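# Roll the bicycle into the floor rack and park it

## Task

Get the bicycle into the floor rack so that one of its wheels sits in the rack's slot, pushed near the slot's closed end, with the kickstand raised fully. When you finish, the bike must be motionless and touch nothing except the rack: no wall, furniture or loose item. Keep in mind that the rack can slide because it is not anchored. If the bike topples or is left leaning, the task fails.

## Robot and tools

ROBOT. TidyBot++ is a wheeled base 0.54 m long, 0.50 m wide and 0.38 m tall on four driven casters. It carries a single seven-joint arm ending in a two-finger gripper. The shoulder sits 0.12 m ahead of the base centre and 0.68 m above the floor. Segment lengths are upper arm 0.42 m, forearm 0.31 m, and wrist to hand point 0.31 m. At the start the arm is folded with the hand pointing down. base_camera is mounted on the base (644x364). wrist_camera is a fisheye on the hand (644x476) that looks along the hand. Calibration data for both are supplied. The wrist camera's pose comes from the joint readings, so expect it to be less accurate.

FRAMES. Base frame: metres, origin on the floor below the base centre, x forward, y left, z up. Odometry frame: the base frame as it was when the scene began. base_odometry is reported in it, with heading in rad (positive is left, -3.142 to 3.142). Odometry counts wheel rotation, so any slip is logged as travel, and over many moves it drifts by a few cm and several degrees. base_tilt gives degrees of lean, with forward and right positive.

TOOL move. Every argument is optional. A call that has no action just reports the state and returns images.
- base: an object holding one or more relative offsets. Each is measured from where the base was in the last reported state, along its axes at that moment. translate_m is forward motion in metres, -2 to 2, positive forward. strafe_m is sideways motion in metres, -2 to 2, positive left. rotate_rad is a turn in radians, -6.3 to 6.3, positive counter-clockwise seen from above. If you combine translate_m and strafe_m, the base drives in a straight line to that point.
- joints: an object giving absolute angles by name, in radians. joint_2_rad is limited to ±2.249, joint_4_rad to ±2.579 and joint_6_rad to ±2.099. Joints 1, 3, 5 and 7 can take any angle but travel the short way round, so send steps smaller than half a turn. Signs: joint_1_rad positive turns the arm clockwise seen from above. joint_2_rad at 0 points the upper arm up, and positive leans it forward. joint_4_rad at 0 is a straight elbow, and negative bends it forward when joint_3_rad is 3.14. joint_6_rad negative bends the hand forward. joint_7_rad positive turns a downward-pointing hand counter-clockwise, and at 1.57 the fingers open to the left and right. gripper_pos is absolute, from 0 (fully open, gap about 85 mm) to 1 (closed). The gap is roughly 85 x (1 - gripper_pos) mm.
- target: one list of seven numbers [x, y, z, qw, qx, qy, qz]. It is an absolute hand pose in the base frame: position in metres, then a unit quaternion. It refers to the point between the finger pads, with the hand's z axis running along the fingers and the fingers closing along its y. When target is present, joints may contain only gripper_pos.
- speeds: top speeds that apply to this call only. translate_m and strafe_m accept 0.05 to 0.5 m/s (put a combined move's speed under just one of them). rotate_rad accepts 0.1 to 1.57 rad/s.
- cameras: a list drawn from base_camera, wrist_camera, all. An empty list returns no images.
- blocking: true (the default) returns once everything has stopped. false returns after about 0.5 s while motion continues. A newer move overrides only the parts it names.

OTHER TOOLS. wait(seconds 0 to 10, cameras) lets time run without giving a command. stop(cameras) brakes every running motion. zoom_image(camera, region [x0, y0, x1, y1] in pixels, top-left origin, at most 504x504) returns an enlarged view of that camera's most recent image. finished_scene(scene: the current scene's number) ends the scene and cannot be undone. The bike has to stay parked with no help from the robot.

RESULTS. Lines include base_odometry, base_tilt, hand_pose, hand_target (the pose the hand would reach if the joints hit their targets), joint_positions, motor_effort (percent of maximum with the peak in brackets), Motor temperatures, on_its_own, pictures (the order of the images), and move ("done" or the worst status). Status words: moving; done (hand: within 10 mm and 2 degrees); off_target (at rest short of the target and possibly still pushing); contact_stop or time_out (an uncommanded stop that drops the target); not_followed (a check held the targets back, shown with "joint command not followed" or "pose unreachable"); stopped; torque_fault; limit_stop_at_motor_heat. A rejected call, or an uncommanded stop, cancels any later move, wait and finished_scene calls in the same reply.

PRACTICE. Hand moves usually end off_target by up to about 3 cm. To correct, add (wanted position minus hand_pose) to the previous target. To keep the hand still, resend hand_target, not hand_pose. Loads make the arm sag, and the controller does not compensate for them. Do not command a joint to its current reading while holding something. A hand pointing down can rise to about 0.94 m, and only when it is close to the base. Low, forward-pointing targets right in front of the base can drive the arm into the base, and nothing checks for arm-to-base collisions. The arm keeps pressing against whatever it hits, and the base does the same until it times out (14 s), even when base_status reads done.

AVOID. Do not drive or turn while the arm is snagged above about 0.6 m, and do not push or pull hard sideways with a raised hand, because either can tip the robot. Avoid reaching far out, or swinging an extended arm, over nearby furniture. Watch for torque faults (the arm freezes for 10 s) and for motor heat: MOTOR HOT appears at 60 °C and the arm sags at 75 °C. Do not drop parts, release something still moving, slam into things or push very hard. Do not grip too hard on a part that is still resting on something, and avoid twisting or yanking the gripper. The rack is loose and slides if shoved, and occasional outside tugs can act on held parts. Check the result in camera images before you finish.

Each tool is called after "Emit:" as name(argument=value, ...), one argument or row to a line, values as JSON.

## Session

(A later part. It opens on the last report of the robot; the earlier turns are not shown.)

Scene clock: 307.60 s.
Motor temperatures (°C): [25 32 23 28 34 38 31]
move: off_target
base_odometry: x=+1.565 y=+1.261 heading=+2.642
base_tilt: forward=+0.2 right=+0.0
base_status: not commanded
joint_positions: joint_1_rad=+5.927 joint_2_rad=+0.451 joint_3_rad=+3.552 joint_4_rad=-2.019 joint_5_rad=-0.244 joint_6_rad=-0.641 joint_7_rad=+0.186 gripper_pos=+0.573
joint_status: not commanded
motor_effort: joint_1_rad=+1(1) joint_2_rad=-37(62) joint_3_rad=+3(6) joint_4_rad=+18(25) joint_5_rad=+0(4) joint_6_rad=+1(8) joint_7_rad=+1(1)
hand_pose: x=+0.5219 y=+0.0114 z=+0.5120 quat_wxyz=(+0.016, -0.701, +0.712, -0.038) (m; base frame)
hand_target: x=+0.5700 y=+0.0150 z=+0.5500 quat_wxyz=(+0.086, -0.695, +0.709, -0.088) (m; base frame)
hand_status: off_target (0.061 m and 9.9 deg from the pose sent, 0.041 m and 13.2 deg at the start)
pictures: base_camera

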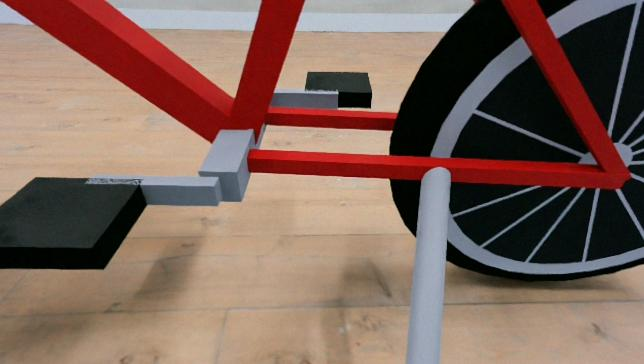

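Emit:
move(
  target=[0.52, 0.015, 0.52, -0.1045, 0.693, -0.705, 0.1055],
  cameras=["base_camera"],
)

Emit:
move(
  target=[0.495, 0.015, 0.50, -0.1045, 0.693, -0.705, 0.1055],
  cameras=["base_camera", "wrist_camera"],
)

Scene clock: 309.07 s.
Motor temperatures (°C): [25 32 23 28 34 38 31]
move: off_target
base_odometry: x=+1.565 y=+1.261 heading=+2.642
base_tilt: forward=+0.2 right=+0.0
base_status: not commanded
joint_positions: joint_1_rad=+5.894 joint_2_rad=+0.351 joint_3_rad=+3.582 joint_4_rad=-2.253 joint_5_rad=-0.419 joint_6_rad=-0.428 joint_7_rad=+0.352 gripper_pos=+0.573
joint_status: not commanded
motor_effort: joint_1_rad=+0(1) joint_2_rad=-20(37) joint_3_rad=+0(3) joint_4_rad=+15(18) joint_5_rad=+0(1) joint_6_rad=+5(5) joint_7_rad=+3(3)
hand_pose: x=+0.4794 y=+0.0200 z=+0.5066 quat_wxyz=(+0.069, -0.693, +0.716, -0.053) (m; base frame)
hand_target: x=+0.5200 y=+0.0150 z=+0.5200 quat_wxyz=(+0.105, -0.693, +0.705, -0.106) (m; base frame)
hand_status: off_target (0.043 m and 7.4 deg from the pose sent, 0.009 m and 12.8 deg at the start)
pictures: base_camera

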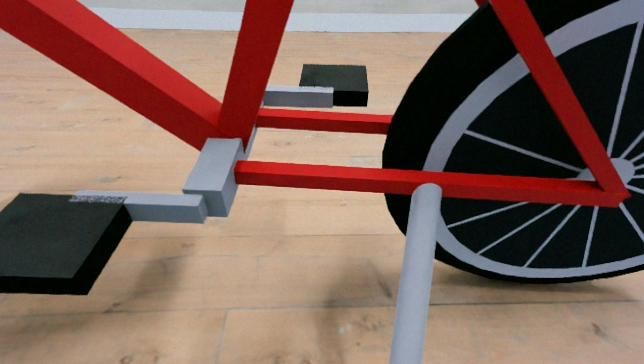

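Scene clock: 310.27 s.
Motor temperatures (°C): [25 32 23 28 34 38 31]
move: off_target
base_odometry: x=+1.565 y=+1.261 heading=+2.642
base_tilt: forward=+0.2 right=+0.0
base_status: not commanded
joint_positions: joint_1_rad=+5.905 joint_2_rad=+0.318 joint_3_rad=+3.558 joint_4_rad=-2.349 joint_5_rad=-0.580 joint_6_rad=-0.329 joint_7_rad=+0.494 gripper_pos=+0.573
joint_status: not commanded
motor_effort: joint_1_rad=+1(2) joint_2_rad=-10(20) joint_3_rad=+0(1) joint_4_rad=+15(15) joint_5_rad=+2(2) joint_6_rad=+7(7) joint_7_rad=+4(4)
hand_pose: x=+0.4636 y=+0.0283 z=+0.5027 quat_wxyz=(+0.096, -0.686, +0.719, -0.057) (m; base frame)
hand_target: x=+0.4950 y=+0.0150 z=+0.5000 quat_wxyz=(+0.105, -0.693, +0.705, -0.106) (m; base frame)
hand_status: off_target (0.034 m and 5.9 deg from the pose sent, 0.018 m and 7.4 deg at the start)
pictures: base_camera, wrist_camera
camera_calibration:
wrist_camera: T_world_to_cam=[[-0.960988, 0.0905904, -0.261333, 0.584303], [0.0706729, 0.993901, 0.084651, -0.0537936], [0.267407, 0.0628794, -0.96153, 0.492119], [0, 0, 0, 1]] pos_world=[0.433714, -0.0304109, 0.630438]

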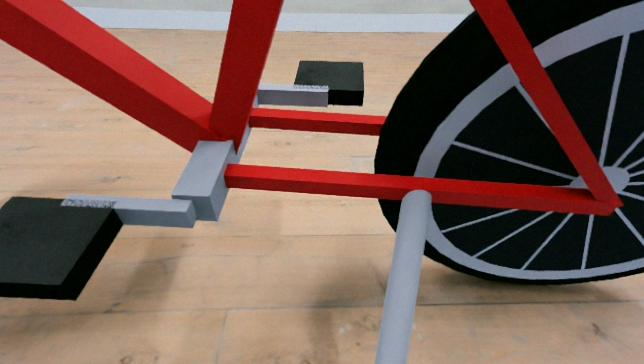

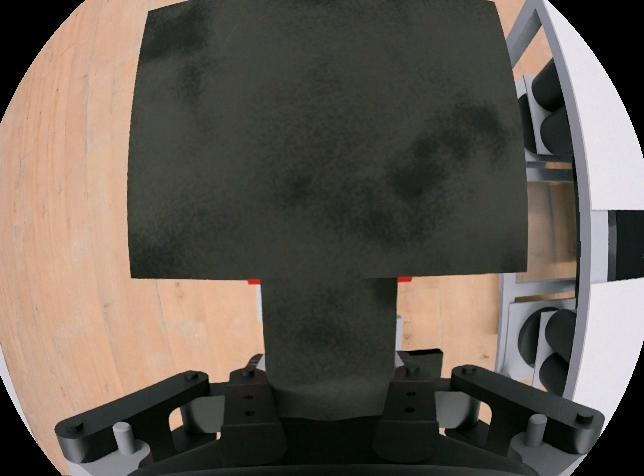

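Emit:
move(
  target=[0.475, 0.02, 0.49, -0.1185, 0.6905, -0.7025, 0.1195],
  cameras=["base_camera"],
)

Scene clock: 311.67 s.
Motor temperatures (°C): [25 31 23 28 34 38 31]
move: off_target
base_odometry: x=+1.565 y=+1.261 heading=+2.642
base_tilt: forward=+0.2 right=+0.0
base_status: not commanded
joint_positions: joint_1_rad=+6.069 joint_2_rad=+0.290 joint_3_rad=+3.329 joint_4_rad=-2.447 joint_5_rad=-0.785 joint_6_rad=-0.180 joint_7_rad=+0.657 gripper_pos=+0.573
joint_status: not commanded
motor_effort: joint_1_rad=+0(1) joint_2_rad=-5(10) joint_3_rad=-1(2) joint_4_rad=+13(16) joint_5_rad=+3(5) joint_6_rad=+10(11) joint_7_rad=+5(6)
hand_pose: x=+0.4492 y=+0.0426 z=+0.4980 quat_wxyz=(+0.130, -0.678, +0.720, -0.063) (m; base frame)
hand_target: x=+0.4750 y=+0.0200 z=+0.4900 quat_wxyz=(+0.119, -0.691, +0.703, -0.120) (m; base frame)
hand_status: off_target (0.035 m and 7.1 deg from the pose sent, 0.019 m and 7.8 deg at the start)
pictures: base_camera

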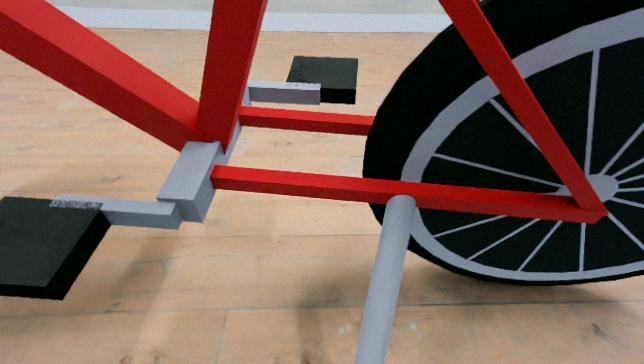

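Emit:
move(
  joints={"gripper_pos": 0.35},
  cameras=["base_camera", "wrist_camera"],
)

Scene clock: 359.73 s.
Motor temperatures (°C): [25 30 23 28 34 38 31]
move: done
base_odometry: x=+1.565 y=+1.261 heading=+2.642
base_tilt: forward=+0.2 right=+0.0
base_status: not commanded
joint_positions: joint_1_rad=+6.069 joint_2_rad=+0.341 joint_3_rad=+3.316 joint_4_rad=-2.449 joint_5_rad=-0.788 joint_6_rad=-0.117 joint_7_rad=+0.693 gripper_pos=+0.350
joint_status: all done
motor_effort: joint_1_rad=+1(2) joint_2_rad=-20(21) joint_3_rad=+1(2) joint_4_rad=+11(14) joint_5_rad=+1(3) joint_6_rad=+3(11) joint_7_rad=+1(5)
hand_pose: x=+0.4523 y=+0.0320 z=+0.4838 quat_wxyz=(+0.111, -0.693, +0.708, -0.080) (m; base frame)
hand_target: x=+0.4750 y=+0.0200 z=+0.4900 quat_wxyz=(+0.119, -0.691, +0.703, -0.120) (m; base frame)
hand_status: not commanded
pictures: base_camera, wrist_camera
camera_calibration:
wrist_camera: T_world_to_cam=[[-0.947394, 0.0668999, -0.313, 0.587807], [0.0463256, 0.996276, 0.0727228, -0.0383888], [0.3167, 0.0543972, -0.946965, 0.447697], [0, 0, 0, 1]] pos_world=[0.416877, -0.0254318, 0.610728]

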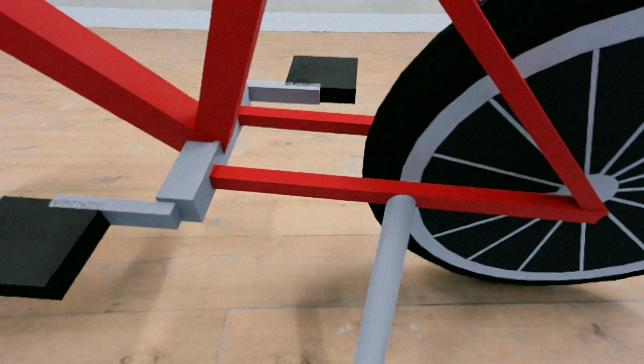

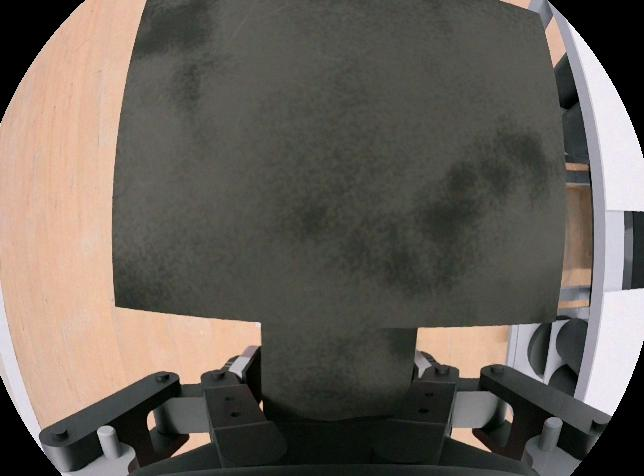

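Emit:
move(
  joints={"gripper_pos": 0.1},
  cameras=[],
)

Emit:
move(
  target=[0.455, 0.02, 0.56, -0.1045, 0.693, -0.705, 0.1055],
  cameras=[],
)

Emit:
move(
  target=[0.42, 0.02, 0.68, -0.0998, 0.6681, -0.7291, 0.109],
  cameras=["base_camera", "wrist_camera"],
)

Scene clock: 360.53 s.
Motor temperatures (°C): [25 30 23 28 34 38 31]
move: done
base_odometry: x=+1.565 y=+1.261 heading=+2.642
base_tilt: forward=+0.2 right=+0.0
base_status: not commanded
joint_positions: joint_1_rad=+6.069 joint_2_rad=+0.341 joint_3_rad=+3.316 joint_4_rad=-2.446 joint_5_rad=-0.788 joint_6_rad=-0.104 joint_7_rad=+0.693 gripper_pos=+0.100
joint_status: all done
motor_effort: joint_1_rad=+1(1) joint_2_rad=-19(20) joint_3_rad=+0(1) joint_4_rad=+8(9) joint_5_rad=+1(1) joint_6_rad=+1(2) joint_7_rad=+1(1)
hand_pose: x=+0.4569 y=+0.0295 z=+0.4851 quat_wxyz=(+0.112, -0.692, +0.708, -0.087) (m; base frame)
hand_target: x=+0.4750 y=+0.0200 z=+0.4900 quat_wxyz=(+0.119, -0.691, +0.703, -0.120) (m; base frame)
hand_status: not commanded
pictures: none
No camera images: "cameras" was empty.

Scene clock: 362.23 s.
Motor temperatures (°C): [25 30 23 28 34 38 31]
move: off_target
base_odometry: x=+1.565 y=+1.261 heading=+2.642
base_tilt: forward=+0.2 right=+0.0
base_status: not commanded
joint_positions: joint_1_rad=+5.977 joint_2_rad=+0.113 joint_3_rad=+3.379 joint_4_rad=-2.364 joint_5_rad=-0.066 joint_6_rad=-0.328 joint_7_rad=-0.022 gripper_pos=+0.100
joint_status: not commanded
motor_effort: joint_1_rad=+1(1) joint_2_rad=-15(23) joint_3_rad=+0(1) joint_4_rad=+13(14) joint_5_rad=+1(2) joint_6_rad=+2(4) joint_7_rad=+1(2)
hand_pose: x=+0.4655 y=+0.0296 z=+0.5594 quat_wxyz=(+0.127, -0.695, +0.699, -0.112) (m; base frame)
hand_target: x=+0.4550 y=+0.0200 z=+0.5600 quat_wxyz=(+0.105, -0.693, +0.705, -0.106) (m; base frame)
hand_status: off_target (0.014 m and 2.8 deg from the pose sent, 0.076 m and 2.3 deg at the start)
pictures: none
No camera images: "cameras" was empty.

Scene clock: 364.40 s.
Motor temperatures (°C): [25 30 23 28 34 38 31]
move: off_target
base_odometry: x=+1.565 y=+1.261 heading=+2.642
base_tilt: forward=+0.2 right=+0.0
base_status: not commanded
joint_positions: joint_1_rad=+6.577 joint_2_rad=-0.180 joint_3_rad=+2.822 joint_4_rad=-2.150 joint_5_rad=-0.065 joint_6_rad=-0.827 joint_7_rad=-0.062 gripper_pos=+0.100
joint_status: not commanded
motor_effort: joint_1_rad=+1(1) joint_2_rad=-8(16) joint_3_rad=+1(2) joint_4_rad=+18(18) joint_5_rad=+1(2) joint_6_rad=+2(3) joint_7_rad=+1(1)
hand_pose: x=+0.4347 y=+0.0235 z=+0.6769 quat_wxyz=(+0.123, -0.673, +0.720, -0.114) (m; base frame)
hand_target: x=+0.4200 y=+0.0200 z=+0.6800 quat_wxyz=(+0.100, -0.668, +0.729, -0.109) (m; base frame)
hand_status: off_target (0.015 m and 3.0 deg from the pose sent, 0.129 m and 5.6 deg at the start)
pictures: base_camera, wrist_camera
camera_calibration:
wrist_camera: T_world_to_cam=[[-0.920736, 0.103862, -0.376108, 0.662424], [0.0906803, 0.994488, 0.0526355, -0.0486986], [0.379502, 0.0143578, -0.925079, 0.595394], [0, 0, 0, 1]] pos_world=[0.388381, -0.0289189, 0.802493]

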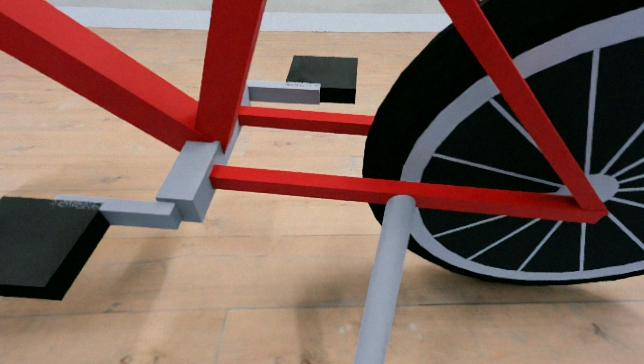

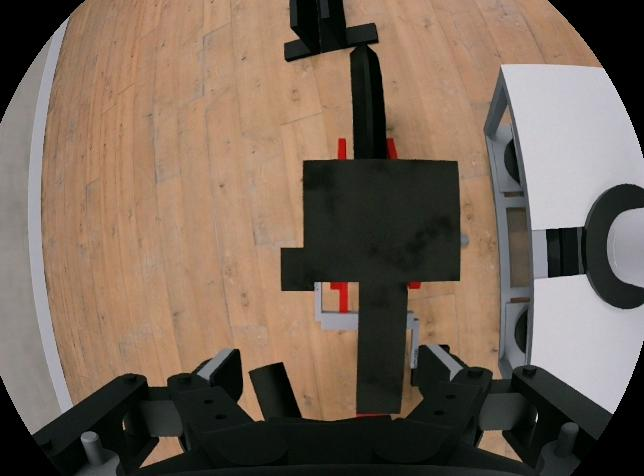

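Emit:
move(
  base={"translate_m": -0.2, "strafe_m": -0.42},
  joints={"joint_1_rad": 0, "joint_2_rad": -0.5, "joint_3_rad": 3.111, "joint_4_rad": -2.4, "joint_5_rad": 0.018, "joint_6_rad": -0.6, "joint_7_rad": 1.54, "gripper_pos": 0},
)

Scene clock: 366.80 s.
Motor temperatures (°C): [25 30 23 28 34 38 31]
move: done
base_odometry: x=+1.942 y=+1.534 heading=+2.642
base_tilt: forward=+0.2 right=+0.0
base_status: done
joint_positions: joint_1_rad=+6.300 joint_2_rad=-0.488 joint_3_rad=+3.087 joint_4_rad=-2.389 joint_5_rad=-0.031 joint_6_rad=-0.677 joint_7_rad=+1.492 gripper_pos=+0.000
joint_status: all done
motor_effort: joint_1_rad=+1(2) joint_2_rad=+0(10) joint_3_rad=+1(3) joint_4_rad=+19(21) joint_5_rad=+1(3) joint_6_rad=+4(6) joint_7_rad=+1(2)
hand_pose: x=+0.3847 y=+0.0159 z=+0.6879 quat_wxyz=(+0.016, -0.960, +0.029, -0.277) (m; base frame)
hand_target: x=+0.4007 y=+0.0060 z=+0.6999 quat_wxyz=(-0.005, -0.949, -0.006, -0.315) (m; base frame)
hand_status: not commanded
pictures: base_camera, wrist_camera
camera_calibration:
wrist_camera: T_world_to_cam=[[-0.0499076, -0.992798, -0.108914, 0.119977], [-0.851542, 0.0992821, -0.514799, 0.729789], [0.521905, 0.0670521, -0.850364, 0.517698], [0, 0, 0, 1]] pos_world=[0.357245, 0.011945, 0.828993]

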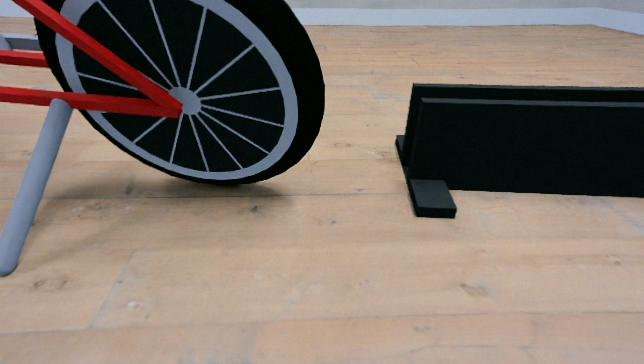

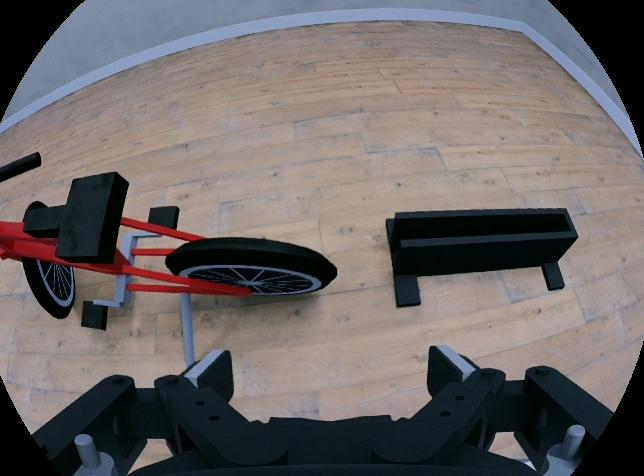

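Emit:
zoom_image(
  camera="base_camera",
  region=[380, 70, 480, 230],
)

Emit:
zoom_image(
  camera="base_camera",
  region=[150, 60, 330, 220],
)

Emit:
zoom_image(
  camera="wrist_camera",
  region=[0, 180, 600, 340],
)

Scaled by 3.150.

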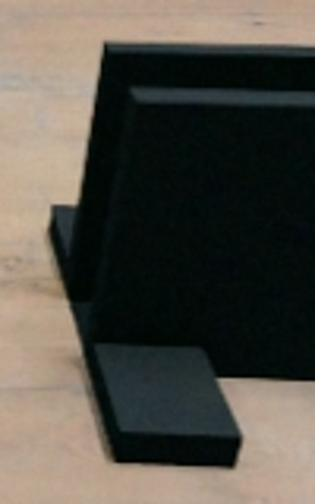

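Scaled by 2.800.

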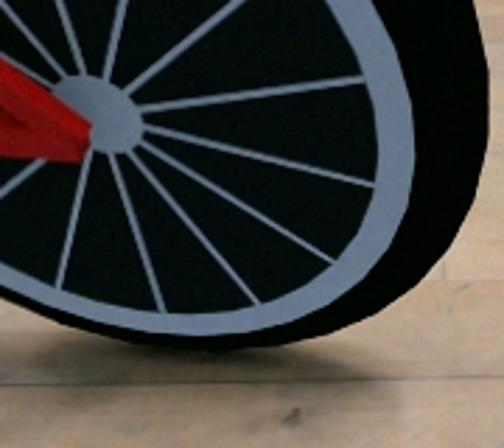

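Region (0, 180, 600, 340) is 600x160 pixels. A region can be at most 504 by 504 pixels.

Emit:
move(
  base={"strafe_m": -0.42},
  cameras=[],
)

Emit:
move(
  base={"translate_m": 0.18},
  joints={"gripper_pos": 0.42},
  cameras=["base_camera", "wrist_camera"],
)

Scene clock: 371.10 s.
Motor temperatures (°C): [25 30 23 28 34 38 31]
move: done
base_odometry: x=+2.143 y=+1.902 heading=+2.642
base_tilt: forward=+0.2 right=+0.0
base_status: done
joint_positions: joint_1_rad=+6.300 joint_2_rad=-0.488 joint_3_rad=+3.092 joint_4_rad=-2.389 joint_5_rad=-0.028 joint_6_rad=-0.675 joint_7_rad=+1.494 gripper_pos=+0.000
joint_status: not commanded
motor_effort: joint_1_rad=+1(1) joint_2_rad=+0(2) joint_3_rad=+1(2) joint_4_rad=+19(20) joint_5_rad=+1(2) joint_6_rad=+4(5) joint_7_rad=+0(1)
hand_pose: x=+0.3851 y=+0.0142 z=+0.6882 quat_wxyz=(+0.015, -0.960, +0.029, -0.278) (m; base frame)
hand_target: x=+0.4007 y=+0.0060 z=+0.6999 quat_wxyz=(-0.005, -0.949, -0.006, -0.315) (m; base frame)
hand_status: not commanded
pictures: none
No camera images: "cameras" was empty.

Scene clock: 372.57 s.
Motor temperatures (°C): [25 30 23 28 34 38 31]
move: done
base_odometry: x=+1.985 y=+1.989 heading=+2.642
base_tilt: forward=+0.2 right=+0.0
base_status: done
joint_positions: joint_1_rad=+6.300 joint_2_rad=-0.490 joint_3_rad=+3.092 joint_4_rad=-2.389 joint_5_rad=-0.028 joint_6_rad=-0.670 joint_7_rad=+1.494 gripper_pos=+0.420
joint_status: all done
motor_effort: joint_1_rad=+1(1) joint_2_rad=+0(4) joint_3_rad=+1(1) joint_4_rad=+19(20) joint_5_rad=+1(2) joint_6_rad=+4(6) joint_7_rad=+1(1)
hand_pose: x=+0.3864 y=+0.0142 z=+0.6896 quat_wxyz=(+0.015, -0.959, +0.028, -0.282) (m; base frame)
hand_target: x=+0.4007 y=+0.0060 z=+0.6999 quat_wxyz=(-0.005, -0.949, -0.006, -0.315) (m; base frame)
hand_status: not commanded
pictures: base_camera, wrist_camera
camera_calibration:
wrist_camera: T_world_to_cam=[[-0.0495797, -0.993022, -0.107, 0.117074], [-0.846604, 0.098624, -0.523006, 0.736082], [0.529909, 0.064656, -0.845586, 0.511956], [0, 0, 0, 1]] pos_world=[0.357684, 0.0105603, 0.830405]

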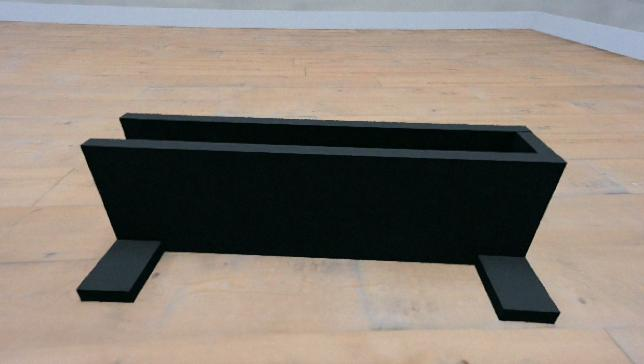

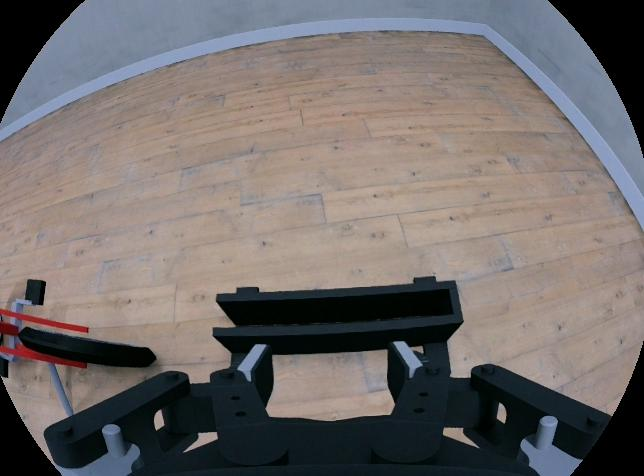

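Emit:
move(
  target=[0.54, 0.005, 0.30, 0, 0.7071, -0.7071, 0],
  cameras=["wrist_camera"],
)

Scene clock: 375.60 s.
Motor temperatures (°C): [25 30 23 28 34 38 31]
move: off_target
base_odometry: x=+1.985 y=+1.989 heading=+2.641
base_tilt: forward=+0.2 right=+0.0
base_status: not commanded
joint_positions: joint_1_rad=+6.126 joint_2_rad=+0.962 joint_3_rad=+3.353 joint_4_rad=-1.956 joint_5_rad=-0.674 joint_6_rad=-0.374 joint_7_rad=+0.712 gripper_pos=+0.420
joint_status: not commanded
motor_effort: joint_1_rad=+1(1) joint_2_rad=-33(35) joint_3_rad=+1(2) joint_4_rad=+4(19) joint_5_rad=+1(2) joint_6_rad=-1(5) joint_7_rad=+1(1)
hand_pose: x=+0.5165 y=+0.0225 z=+0.3088 quat_wxyz=(-0.001, -0.739, +0.672, +0.042) (m; base frame)
hand_target: x=+0.5400 y=+0.0050 z=+0.3000 quat_wxyz=(+0.000, -0.707, +0.707, +0.000) (m; base frame)
hand_status: off_target (0.031 m and 7.3 deg from the pose sent, 0.419 m and 91.4 deg at the start)
pictures: wrist_camera
camera_calibration:
wrist_camera: T_world_to_cam=[[-0.998311, -0.0572623, 0.009759, 0.52397], [-0.0563506, 0.995469, 0.076587, 0.0327255], [-0.0141003, 0.0759077, -0.997015, 0.447986], [0, 0, 0, 1]] pos_world=[0.531246, -0.0365791, 0.439029]

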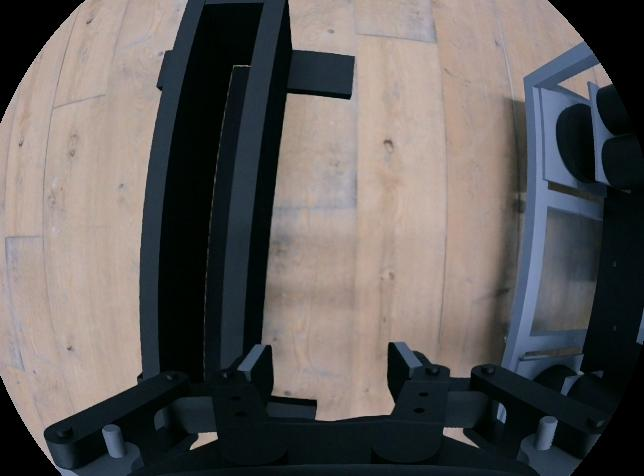

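Emit:
move(
  target=[0.60, -0.005, 0.24, 0, 0.7071, -0.7071, 0],
  cameras=["wrist_camera"],
)

Scene clock: 388.20 s.
Motor temperatures (°C): [25 30 23 28 34 38 31]
move: off_target
base_odometry: x=+1.985 y=+1.989 heading=+2.641
base_tilt: forward=+0.3 right=+0.0
base_status: not commanded
joint_positions: joint_1_rad=+6.126 joint_2_rad=+1.142 joint_3_rad=+3.366 joint_4_rad=-1.698 joint_5_rad=-0.676 joint_6_rad=-0.373 joint_7_rad=+0.633 gripper_pos=+0.420
joint_status: not commanded
motor_effort: joint_1_rad=+1(1) joint_2_rad=-39(40) joint_3_rad=+2(3) joint_4_rad=+5(6) joint_5_rad=+1(1) joint_6_rad=+0(1) joint_7_rad=+1(1)
hand_pose: x=+0.6022 y=+0.0153 z=+0.2499 quat_wxyz=(+0.014, -0.727, +0.686, +0.005) (m; base frame)
hand_target: x=+0.6000 y=-0.0050 z=+0.2400 quat_wxyz=(+0.000, -0.707, +0.707, +0.000) (m; base frame)
hand_status: off_target (0.023 m and 3.7 deg from the pose sent, 0.112 m and 7.3 deg at the start)
pictures: wrist_camera
camera_calibration:
wrist_camera: T_world_to_cam=[[-0.997743, -0.0192016, -0.0643377, 0.627239], [-0.0221018, 0.998757, 0.0446726, 0.0365264], [0.0634, 0.0459938, -0.996928, 0.344826], [0, 0, 0, 1]] pos_world=[0.604769, -0.0402968, 0.38249]

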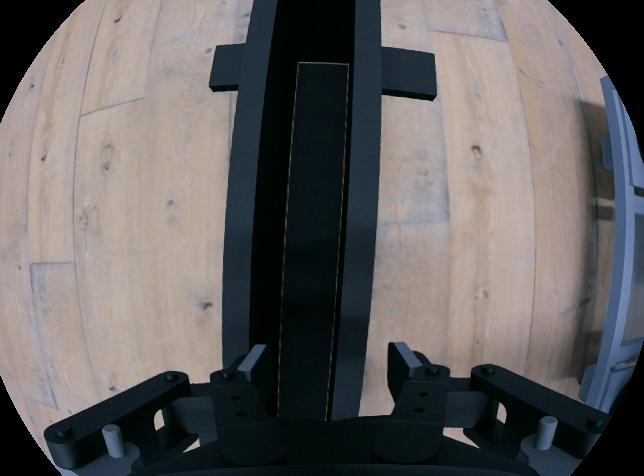

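Emit:
move(
  target=[0.588, -0.018, 0.17, 0, 0.7071, -0.7071, 0],
  cameras=["wrist_camera"],
)

Scene clock: 389.73 s.
Motor temperatures (°C): [25 30 23 28 34 38 31]
move: off_target
base_odometry: x=+1.985 y=+1.989 heading=+2.641
base_tilt: forward=+0.3 right=+0.0
base_status: not commanded
joint_positions: joint_1_rad=+6.194 joint_2_rad=+1.303 joint_3_rad=+3.346 joint_4_rad=-1.647 joint_5_rad=-0.690 joint_6_rad=-0.325 joint_7_rad=+0.651 gripper_pos=+0.420
joint_status: not commanded
motor_effort: joint_1_rad=+1(2) joint_2_rad=-39(42) joint_3_rad=+2(3) joint_4_rad=+4(6) joint_5_rad=+2(2) joint_6_rad=-1(1) joint_7_rad=+1(1)
hand_pose: x=+0.5698 y=-0.0193 z=+0.1775 quat_wxyz=(-0.018, -0.710, +0.703, +0.022) (m; base frame)
hand_target: x=+0.5880 y=-0.0180 z=+0.1700 quat_wxyz=(+0.000, -0.707, +0.707, +0.000) (m; base frame)
hand_status: off_target (0.020 m and 3.3 deg from the pose sent, 0.088 m and 3.7 deg at the start)
pictures: wrist_camera
camera_calibration:
wrist_camera: T_world_to_cam=[[-0.999608, 0.0273181, 0.0060741, 0.579094], [0.0274462, 0.999379, 0.0221151, 0.0493841], [-0.00546619, 0.0222731, -0.999737, 0.315542], [0, 0, 0, 1]] pos_world=[0.579237, -0.0722013, 0.31085]

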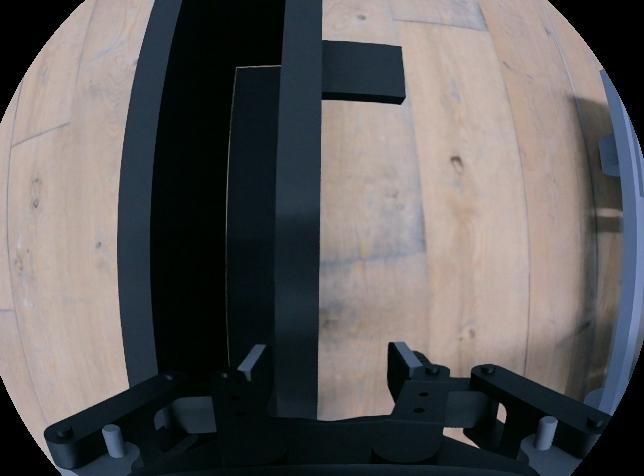

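Emit:
move(
  target=[0.604, -0.018, 0.165, 0, 0.7071, -0.7071, 0],
  cameras=["wrist_camera"],
)

Scene clock: 391.43 s.
Motor temperatures (°C): [25 30 23 28 34 38 31]
move: off_target
base_odometry: x=+1.985 y=+1.989 heading=+2.641
base_tilt: forward=+0.3 right=+0.0
base_status: not commanded
joint_positions: joint_1_rad=+6.194 joint_2_rad=+1.311 joint_3_rad=+3.346 joint_4_rad=-1.577 joint_5_rad=-0.690 joint_6_rad=-0.325 joint_7_rad=+0.651 gripper_pos=+0.420
joint_status: not commanded
motor_effort: joint_1_rad=+1(1) joint_2_rad=-40(41) joint_3_rad=+2(2) joint_4_rad=+5(5) joint_5_rad=+1(1) joint_6_rad=+0(1) joint_7_rad=+1(1)
hand_pose: x=+0.6087 y=-0.0172 z=+0.1781 quat_wxyz=(+0.004, -0.715, +0.699, +0.001) (m; base frame)
hand_target: x=+0.6040 y=-0.0180 z=+0.1650 quat_wxyz=(+0.000, -0.707, +0.707, +0.000) (m; base frame)
hand_status: off_target (0.014 m and 1.4 deg from the pose sent, 0.036 m and 3.3 deg at the start)
pictures: wrist_camera
camera_calibration:
wrist_camera: T_world_to_cam=[[-0.998407, 0.0136311, -0.0547435, 0.627735], [0.0122751, 0.999611, 0.0250292, 0.0549498], [0.0550634, 0.0243174, -0.998187, 0.279228], [0, 0, 0, 1]] pos_world=[0.610685, -0.0702752, 0.311711]

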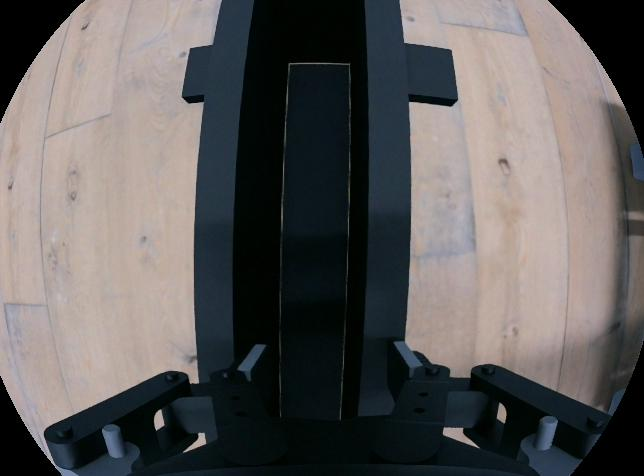

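Emit:
move(
  target=[0.594, -0.018, 0.165, 0, 0.7071, -0.7071, 0],
  cameras=["wrist_camera"],
)

Scene clock: 392.20 s.
Motor temperatures (°C): [25 30 23 28 34 38 31]
move: off_target
base_odometry: x=+1.985 y=+1.989 heading=+2.641
base_tilt: forward=+0.3 right=+0.0
base_status: not commanded
joint_positions: joint_1_rad=+6.194 joint_2_rad=+1.312 joint_3_rad=+3.346 joint_4_rad=-1.600 joint_5_rad=-0.694 joint_6_rad=-0.321 joint_7_rad=+0.654 gripper_pos=+0.420
joint_status: not commanded
motor_effort: joint_1_rad=+1(1) joint_2_rad=-40(41) joint_3_rad=+2(3) joint_4_rad=+5(6) joint_5_rad=+1(2) joint_6_rad=+0(1) joint_7_rad=+1(1)
hand_pose: x=+0.5959 y=-0.0182 z=+0.1762 quat_wxyz=(-0.003, -0.714, +0.700, +0.007) (m; base frame)
hand_target: x=+0.5940 y=-0.0180 z=+0.1650 quat_wxyz=(+0.000, -0.707, +0.707, +0.000) (m; base frame)
hand_status: off_target (0.011 m and 1.4 deg from the pose sent, 0.020 m and 1.4 deg at the start)
pictures: wrist_camera
camera_calibration:
wrist_camera: T_world_to_cam=[[-0.999167, 0.0185039, -0.0363794, 0.612204], [0.0176785, 0.999582, 0.02288, 0.0533226], [0.0367876, 0.0222178, -0.999076, 0.289031], [0, 0, 0, 1]] pos_world=[0.600119, -0.0710501, 0.309815]

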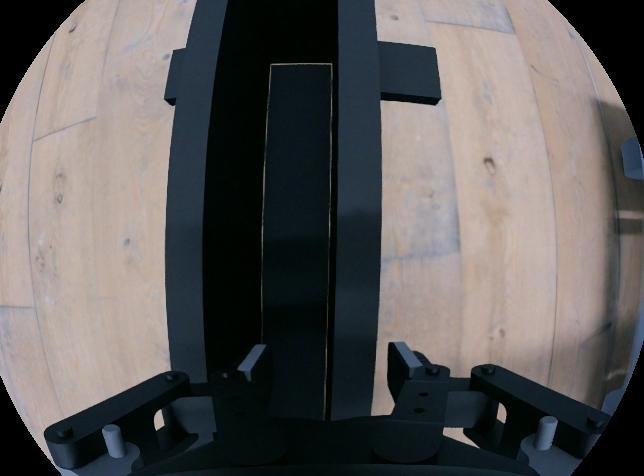

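Emit:
move(
  target=[0.584, -0.018, 0.155, 0, 0.7071, -0.7071, 0],
  cameras=["wrist_camera"],
)

Scene clock: 433.50 s.
Motor temperatures (°C): [25 30 23 27 34 38 31]
move: off_target
base_odometry: x=+1.985 y=+1.989 heading=+2.641
base_tilt: forward=+0.3 right=+0.0
base_status: not commanded
joint_positions: joint_1_rad=+6.204 joint_2_rad=+1.321 joint_3_rad=+3.323 joint_4_rad=-1.613 joint_5_rad=-0.706 joint_6_rad=-0.289 joint_7_rad=+0.673 gripper_pos=+0.420
joint_status: not commanded
motor_effort: joint_1_rad=+1(1) joint_2_rad=-40(40) joint_3_rad=+2(2) joint_4_rad=+4(5) joint_5_rad=+1(1) joint_6_rad=+0(1) joint_7_rad=+1(1)
hand_pose: x=+0.5902 y=-0.0150 z=+0.1695 quat_wxyz=(-0.001, -0.714, +0.700, +0.008) (m; base frame)
hand_target: x=+0.5840 y=-0.0180 z=+0.1550 quat_wxyz=(+0.000, -0.707, +0.707, +0.000) (m; base frame)
hand_status: off_target (0.016 m and 1.4 deg from the pose sent, 0.024 m and 1.4 deg at the start)
pictures: wrist_camera
camera_calibration:
wrist_camera: T_world_to_cam=[[-0.999074, 0.0182636, -0.0389607, 0.606537], [0.017199, 0.999474, 0.027485, 0.0498549], [0.0394422, 0.0267894, -0.998863, 0.281013], [0, 0, 0, 1]] pos_world=[0.594034, -0.0684344, 0.302954]

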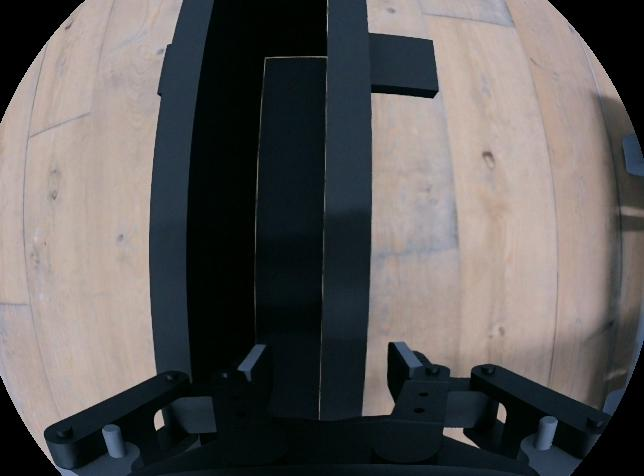

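Emit:
move(
  target=[0.582, -0.018, 0.105, 0, 0.7071, -0.7071, 0],
  cameras=["wrist_camera"],
)

Scene clock: 434.50 s.
Motor temperatures (°C): [25 30 23 27 34 38 31]
move: off_target
base_odometry: x=+1.985 y=+1.989 heading=+2.641
base_tilt: forward=+0.3 right=+0.0
base_status: not commanded
joint_positions: joint_1_rad=+6.217 joint_2_rad=+1.444 joint_3_rad=+3.300 joint_4_rad=-1.553 joint_5_rad=-0.712 joint_6_rad=-0.260 joint_7_rad=+0.676 gripper_pos=+0.420
joint_status: not commanded
motor_effort: joint_1_rad=+1(1) joint_2_rad=-39(42) joint_3_rad=+2(2) joint_4_rad=+3(5) joint_5_rad=+1(2) joint_6_rad=-1(2) joint_7_rad=+1(1)
hand_pose: x=+0.5680 y=-0.0154 z=+0.1151 quat_wxyz=(-0.015, -0.713, +0.701, +0.021) (m; base frame)
hand_target: x=+0.5820 y=-0.0180 z=+0.1050 quat_wxyz=(+0.000, -0.707, +0.707, +0.000) (m; base frame)
hand_status: off_target (0.017 m and 3.1 deg from the pose sent, 0.065 m and 1.4 deg at the start)
pictures: wrist_camera
camera_calibration:
wrist_camera: T_world_to_cam=[[-0.999799, 0.0200187, 0.000775551, 0.578154], [0.020032, 0.999471, 0.0256176, 0.0507326], [-0.00026231, 0.025628, -0.999672, 0.2502], [0, 0, 0, 1]] pos_world=[0.577088, -0.0686919, 0.24837]

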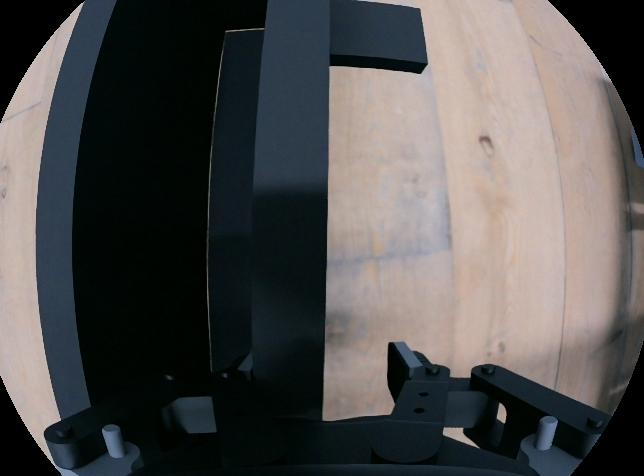

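Emit:
move(
  target=[0.590, -0.018, 0.105, 0, 0.7071, -0.7071, 0],
  cameras=[],
)

Emit:
move(
  joints={"gripper_pos": 1.0},
  cameras=["wrist_camera"],
)

Scene clock: 435.30 s.
Motor temperatures (°C): [25 30 23 27 34 38 31]
move: off_target
base_odometry: x=+1.985 y=+1.989 heading=+2.641
base_tilt: forward=+0.2 right=+0.0
base_status: not commanded
joint_positions: joint_1_rad=+6.217 joint_2_rad=+1.444 joint_3_rad=+3.300 joint_4_rad=-1.522 joint_5_rad=-0.712 joint_6_rad=-0.260 joint_7_rad=+0.676 gripper_pos=+0.420
joint_status: not commanded
motor_effort: joint_1_rad=+1(1) joint_2_rad=-39(40) joint_3_rad=+2(2) joint_4_rad=+4(4) joint_5_rad=+1(2) joint_6_rad=+0(1) joint_7_rad=+1(1)
hand_pose: x=+0.5869 y=-0.0143 z=+0.1160 quat_wxyz=(-0.004, -0.715, +0.699, +0.011) (m; base frame)
hand_target: x=+0.5900 y=-0.0180 z=+0.1050 quat_wxyz=(+0.000, -0.707, +0.707, +0.000) (m; base frame)
hand_status: off_target (0.012 m and 1.9 deg from the pose sent, 0.024 m and 3.1 deg at the start)
pictures: none
No camera images: "cameras" was empty.

Scene clock: 436.17 s.
Motor temperatures (°C): [25 30 23 27 34 38 31]
move: off_target
base_odometry: x=+1.985 y=+1.989 heading=+2.641
base_tilt: forward=+0.3 right=+0.0
base_status: not commanded
joint_positions: joint_1_rad=+6.219 joint_2_rad=+1.445 joint_3_rad=+3.300 joint_4_rad=-1.519 joint_5_rad=-0.718 joint_6_rad=-0.258 joint_7_rad=+0.676 gripper_pos=+0.804
joint_status: gripper_pos off_target (ended at +0.804, target +1.000)
motor_effort: joint_1_rad=+0(1) joint_2_rad=-37(43) joint_3_rad=+2(2) joint_4_rad=+3(7) joint_5_rad=+1(5) joint_6_rad=-2(4) joint_7_rad=+1(3)
hand_pose: x=+0.5885 y=-0.0148 z=+0.1157 quat_wxyz=(-0.003, -0.713, +0.701, +0.010) (m; base frame)
hand_target: x=+0.5900 y=-0.0180 z=+0.1050 quat_wxyz=(+0.000, -0.707, +0.707, +0.000) (m; base frame)
hand_status: not commanded
pictures: wrist_camera
camera_calibration:
wrist_camera: T_world_to_cam=[[-0.999234, 0.0213028, -0.0328294, 0.602184], [0.0203975, 0.999409, 0.0276683, 0.0493107], [0.0333994, 0.0269774, -0.999078, 0.230923], [0, 0, 0, 1]] pos_world=[0.593004, -0.0683395, 0.249115]

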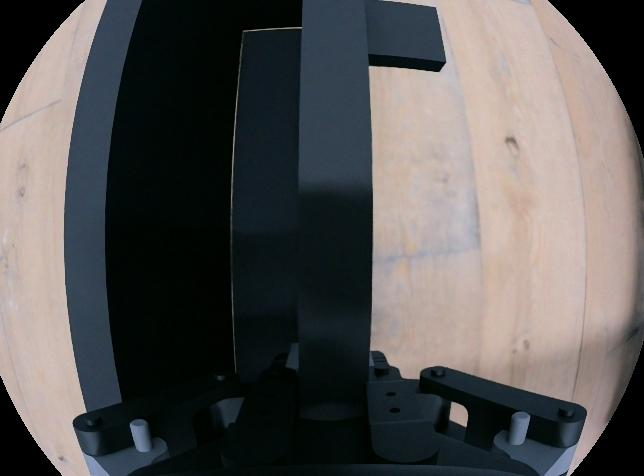

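Emit:
move(
  target=[0.590, -0.018, 0.145, 0, 0.7071, -0.7071, 0],
  cameras=["base_camera"],
)

Scene clock: 437.13 s.
Motor temperatures (°C): [25 30 23 27 34 38 31]
move: off_target
base_odometry: x=+1.985 y=+1.989 heading=+2.641
base_tilt: forward=+0.2 right=+0.0
base_status: not commanded
joint_positions: joint_1_rad=+6.219 joint_2_rad=+1.421 joint_3_rad=+3.300 joint_4_rad=-1.581 joint_5_rad=-0.718 joint_6_rad=-0.258 joint_7_rad=+0.676 gripper_pos=+0.805
joint_status: not commanded
motor_effort: joint_1_rad=+1(1) joint_2_rad=-47(47) joint_3_rad=+2(2) joint_4_rad=+4(5) joint_5_rad=+1(3) joint_6_rad=-1(4) joint_7_rad=+1(1)
hand_pose: x=+0.5640 y=-0.0159 z=+0.1244 quat_wxyz=(-0.016, -0.709, +0.705, +0.023) (m; base frame)
hand_target: x=+0.5900 y=-0.0180 z=+0.1450 quat_wxyz=(+0.000, -0.707, +0.707, +0.000) (m; base frame)
hand_status: off_target (0.033 m and 3.2 deg from the pose sent, 0.029 m and 1.5 deg at the start)
pictures: base_camera

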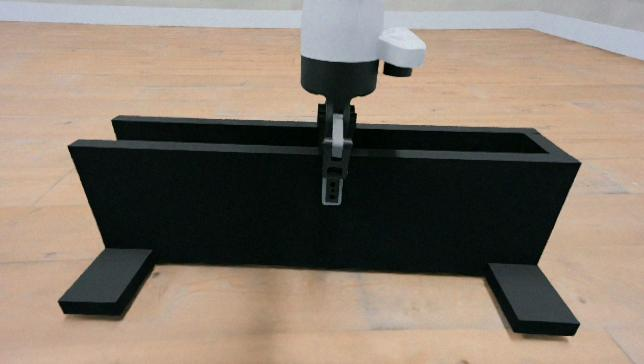

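Emit:
move(
  base={"strafe_m": 0.13, "translate_m": -0.006},
  speeds={"strafe_m": 0.15},
  cameras=["base_camera", "wrist_camera"],
)

Scene clock: 438.70 s.
Motor temperatures (°C): [25 30 23 27 34 38 31]
move: done
base_odometry: x=+1.928 y=+1.872 heading=+2.641
base_tilt: forward=+0.3 right=+0.0
base_status: done
joint_positions: joint_1_rad=+6.209 joint_2_rad=+1.421 joint_3_rad=+3.301 joint_4_rad=-1.581 joint_5_rad=-0.718 joint_6_rad=-0.258 joint_7_rad=+0.676 gripper_pos=+0.805
joint_status: not commanded
motor_effort: joint_1_rad=+1(4) joint_2_rad=-47(47) joint_3_rad=+2(4) joint_4_rad=+4(4) joint_5_rad=+1(2) joint_6_rad=-1(2) joint_7_rad=+1(1)
hand_pose: x=+0.5639 y=-0.0121 z=+0.1244 quat_wxyz=(-0.016, -0.712, +0.701, +0.022) (m; base frame)
hand_target: x=+0.5900 y=-0.0180 z=+0.1450 quat_wxyz=(+0.000, -0.707, +0.707, +0.000) (m; base frame)
hand_status: not commanded
pictures: base_camera, wrist_camera
camera_calibration:
wrist_camera: T_world_to_cam=[[-0.999758, 0.0215749, 0.00417956, 0.573585], [0.0216732, 0.999449, 0.0251242, 0.0463941], [-0.00363521, 0.0252087, -0.999676, 0.261299], [0, 0, 0, 1]] pos_world=[0.573391, -0.0653306, 0.257651]

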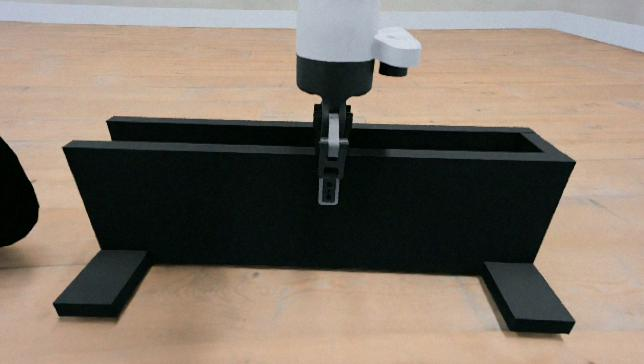

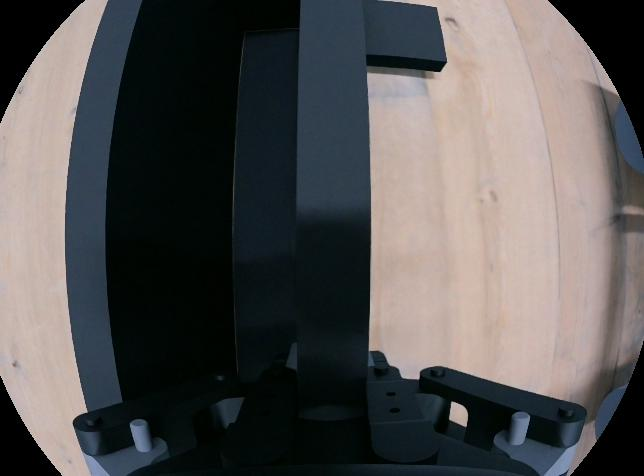

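Emit:
move(
  target=[0.590, -0.018, 0.105, 0, 0.7071, -0.7071, 0],
  cameras=["base_camera"],
)

Scene clock: 439.77 s.
Motor temperatures (°C): [25 30 23 27 34 38 31]
move: off_target
base_odometry: x=+1.928 y=+1.872 heading=+2.641
base_tilt: forward=+0.2 right=+0.0
base_status: not commanded
joint_positions: joint_1_rad=+6.210 joint_2_rad=+1.444 joint_3_rad=+3.301 joint_4_rad=-1.522 joint_5_rad=-0.718 joint_6_rad=-0.258 joint_7_rad=+0.676 gripper_pos=+0.805
joint_status: not commanded
motor_effort: joint_1_rad=+1(1) joint_2_rad=-41(47) joint_3_rad=+2(3) joint_4_rad=+4(6) joint_5_rad=+1(2) joint_6_rad=-2(2) joint_7_rad=+1(1)
hand_pose: x=+0.5876 y=-0.0113 z=+0.1163 quat_wxyz=(-0.003, -0.715, +0.699, +0.010) (m; base frame)
hand_target: x=+0.5900 y=-0.0180 z=+0.1050 quat_wxyz=(+0.000, -0.707, +0.707, +0.000) (m; base frame)
hand_status: off_target (0.013 m and 1.8 deg from the pose sent, 0.033 m and 3.3 deg at the start)
pictures: base_camera

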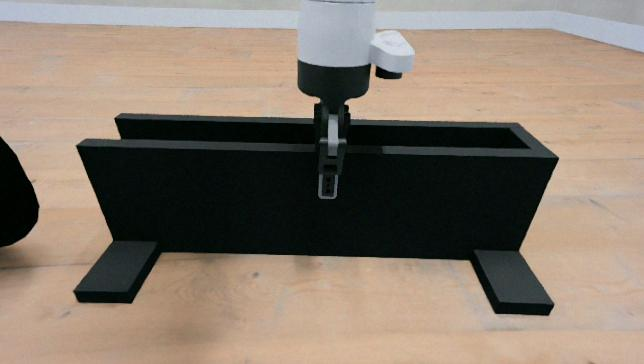

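Emit:
move(
  base={"translate_m": -0.0245},
  speeds={"translate_m": 0.1},
  cameras=["base_camera"],
)

Emit:
move(
  joints={"gripper_pos": 0.42},
  cameras=[],
)

Emit:
move(
  target=[0.585, -0.018, 0.19, 0, 0.7071, -0.7071, 0],
  cameras=["wrist_camera"],
)

Scene clock: 440.70 s.
Motor temperatures (°C): [25 30 23 27 34 38 31]
move: done
base_odometry: x=+1.950 y=+1.860 heading=+2.641
base_tilt: forward=+0.2 right=+0.0
base_status: done
joint_positions: joint_1_rad=+6.212 joint_2_rad=+1.446 joint_3_rad=+3.301 joint_4_rad=-1.511 joint_5_rad=-0.718 joint_6_rad=-0.258 joint_7_rad=+0.676 gripper_pos=+0.805
joint_status: not commanded
motor_effort: joint_1_rad=+1(2) joint_2_rad=-39(43) joint_3_rad=+2(3) joint_4_rad=+4(5) joint_5_rad=+1(2) joint_6_rad=+0(3) joint_7_rad=+1(1)
hand_pose: x=+0.5930 y=-0.0115 z=+0.1157 quat_wxyz=(+0.000, -0.716, +0.698, +0.007) (m; base frame)
hand_target: x=+0.5900 y=-0.0180 z=+0.1050 quat_wxyz=(+0.000, -0.707, +0.707, +0.000) (m; base frame)
hand_status: not commanded
pictures: base_camera

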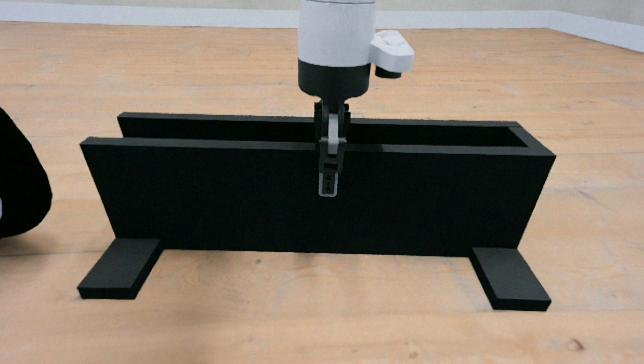

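Scene clock: 441.57 s.
Motor temperatures (°C): [25 30 23 27 34 38 31]
move: done
base_odometry: x=+1.950 y=+1.860 heading=+2.641
base_tilt: forward=+0.2 right=+0.0
base_status: not commanded
joint_positions: joint_1_rad=+6.212 joint_2_rad=+1.447 joint_3_rad=+3.301 joint_4_rad=-1.511 joint_5_rad=-0.718 joint_6_rad=-0.258 joint_7_rad=+0.676 gripper_pos=+0.420
joint_status: all done
motor_effort: joint_1_rad=+1(1) joint_2_rad=-40(42) joint_3_rad=+1(2) joint_4_rad=+4(4) joint_5_rad=+0(2) joint_6_rad=+0(1) joint_7_rad=+1(1)
hand_pose: x=+0.5927 y=-0.0116 z=+0.1154 quat_wxyz=(+0.000, -0.716, +0.698, +0.007) (m; base frame)
hand_target: x=+0.5900 y=-0.0180 z=+0.1050 quat_wxyz=(+0.000, -0.707, +0.707, +0.000) (m; base frame)
hand_status: not commanded
pictures: none
No camera images: "cameras" was empty.

Scene clock: 443.03 s.
Motor temperatures (°C): [25 30 23 27 34 38 31]
move: off_target
base_odometry: x=+1.950 y=+1.860 heading=+2.641
base_tilt: forward=+0.2 right=+0.0
base_status: not commanded
joint_positions: joint_1_rad=+6.211 joint_2_rad=+1.262 joint_3_rad=+3.304 joint_4_rad=-1.660 joint_5_rad=-0.718 joint_6_rad=-0.258 joint_7_rad=+0.676 gripper_pos=+0.420
joint_status: not commanded
motor_effort: joint_1_rad=+1(1) joint_2_rad=-40(42) joint_3_rad=+2(2) joint_4_rad=+5(5) joint_5_rad=+1(2) joint_6_rad=+0(1) joint_7_rad=+1(1)
hand_pose: x=+0.5989 y=-0.0113 z=+0.1938 quat_wxyz=(+0.015, -0.707, +0.707, -0.005) (m; base frame)
hand_target: x=+0.5850 y=-0.0180 z=+0.1900 quat_wxyz=(+0.000, -0.707, +0.707, +0.000) (m; base frame)
hand_status: off_target (0.016 m and 1.8 deg from the pose sent, 0.075 m and 1.6 deg at the start)
pictures: wrist_camera
camera_calibration:
wrist_camera: T_world_to_cam=[[-0.996334, 0.0368178, -0.0772173, 0.622088], [0.0343459, 0.998862, 0.0330998, 0.0340119], [0.078348, 0.0303264, -0.996465, 0.28109], [0, 0, 0, 1]] pos_world=[0.596617, -0.0654016, 0.327007]

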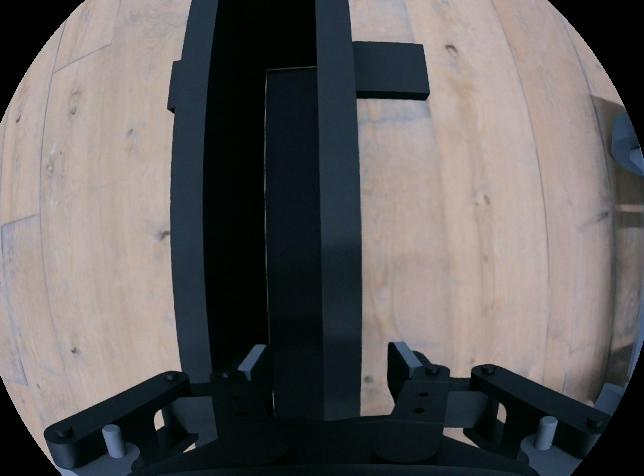

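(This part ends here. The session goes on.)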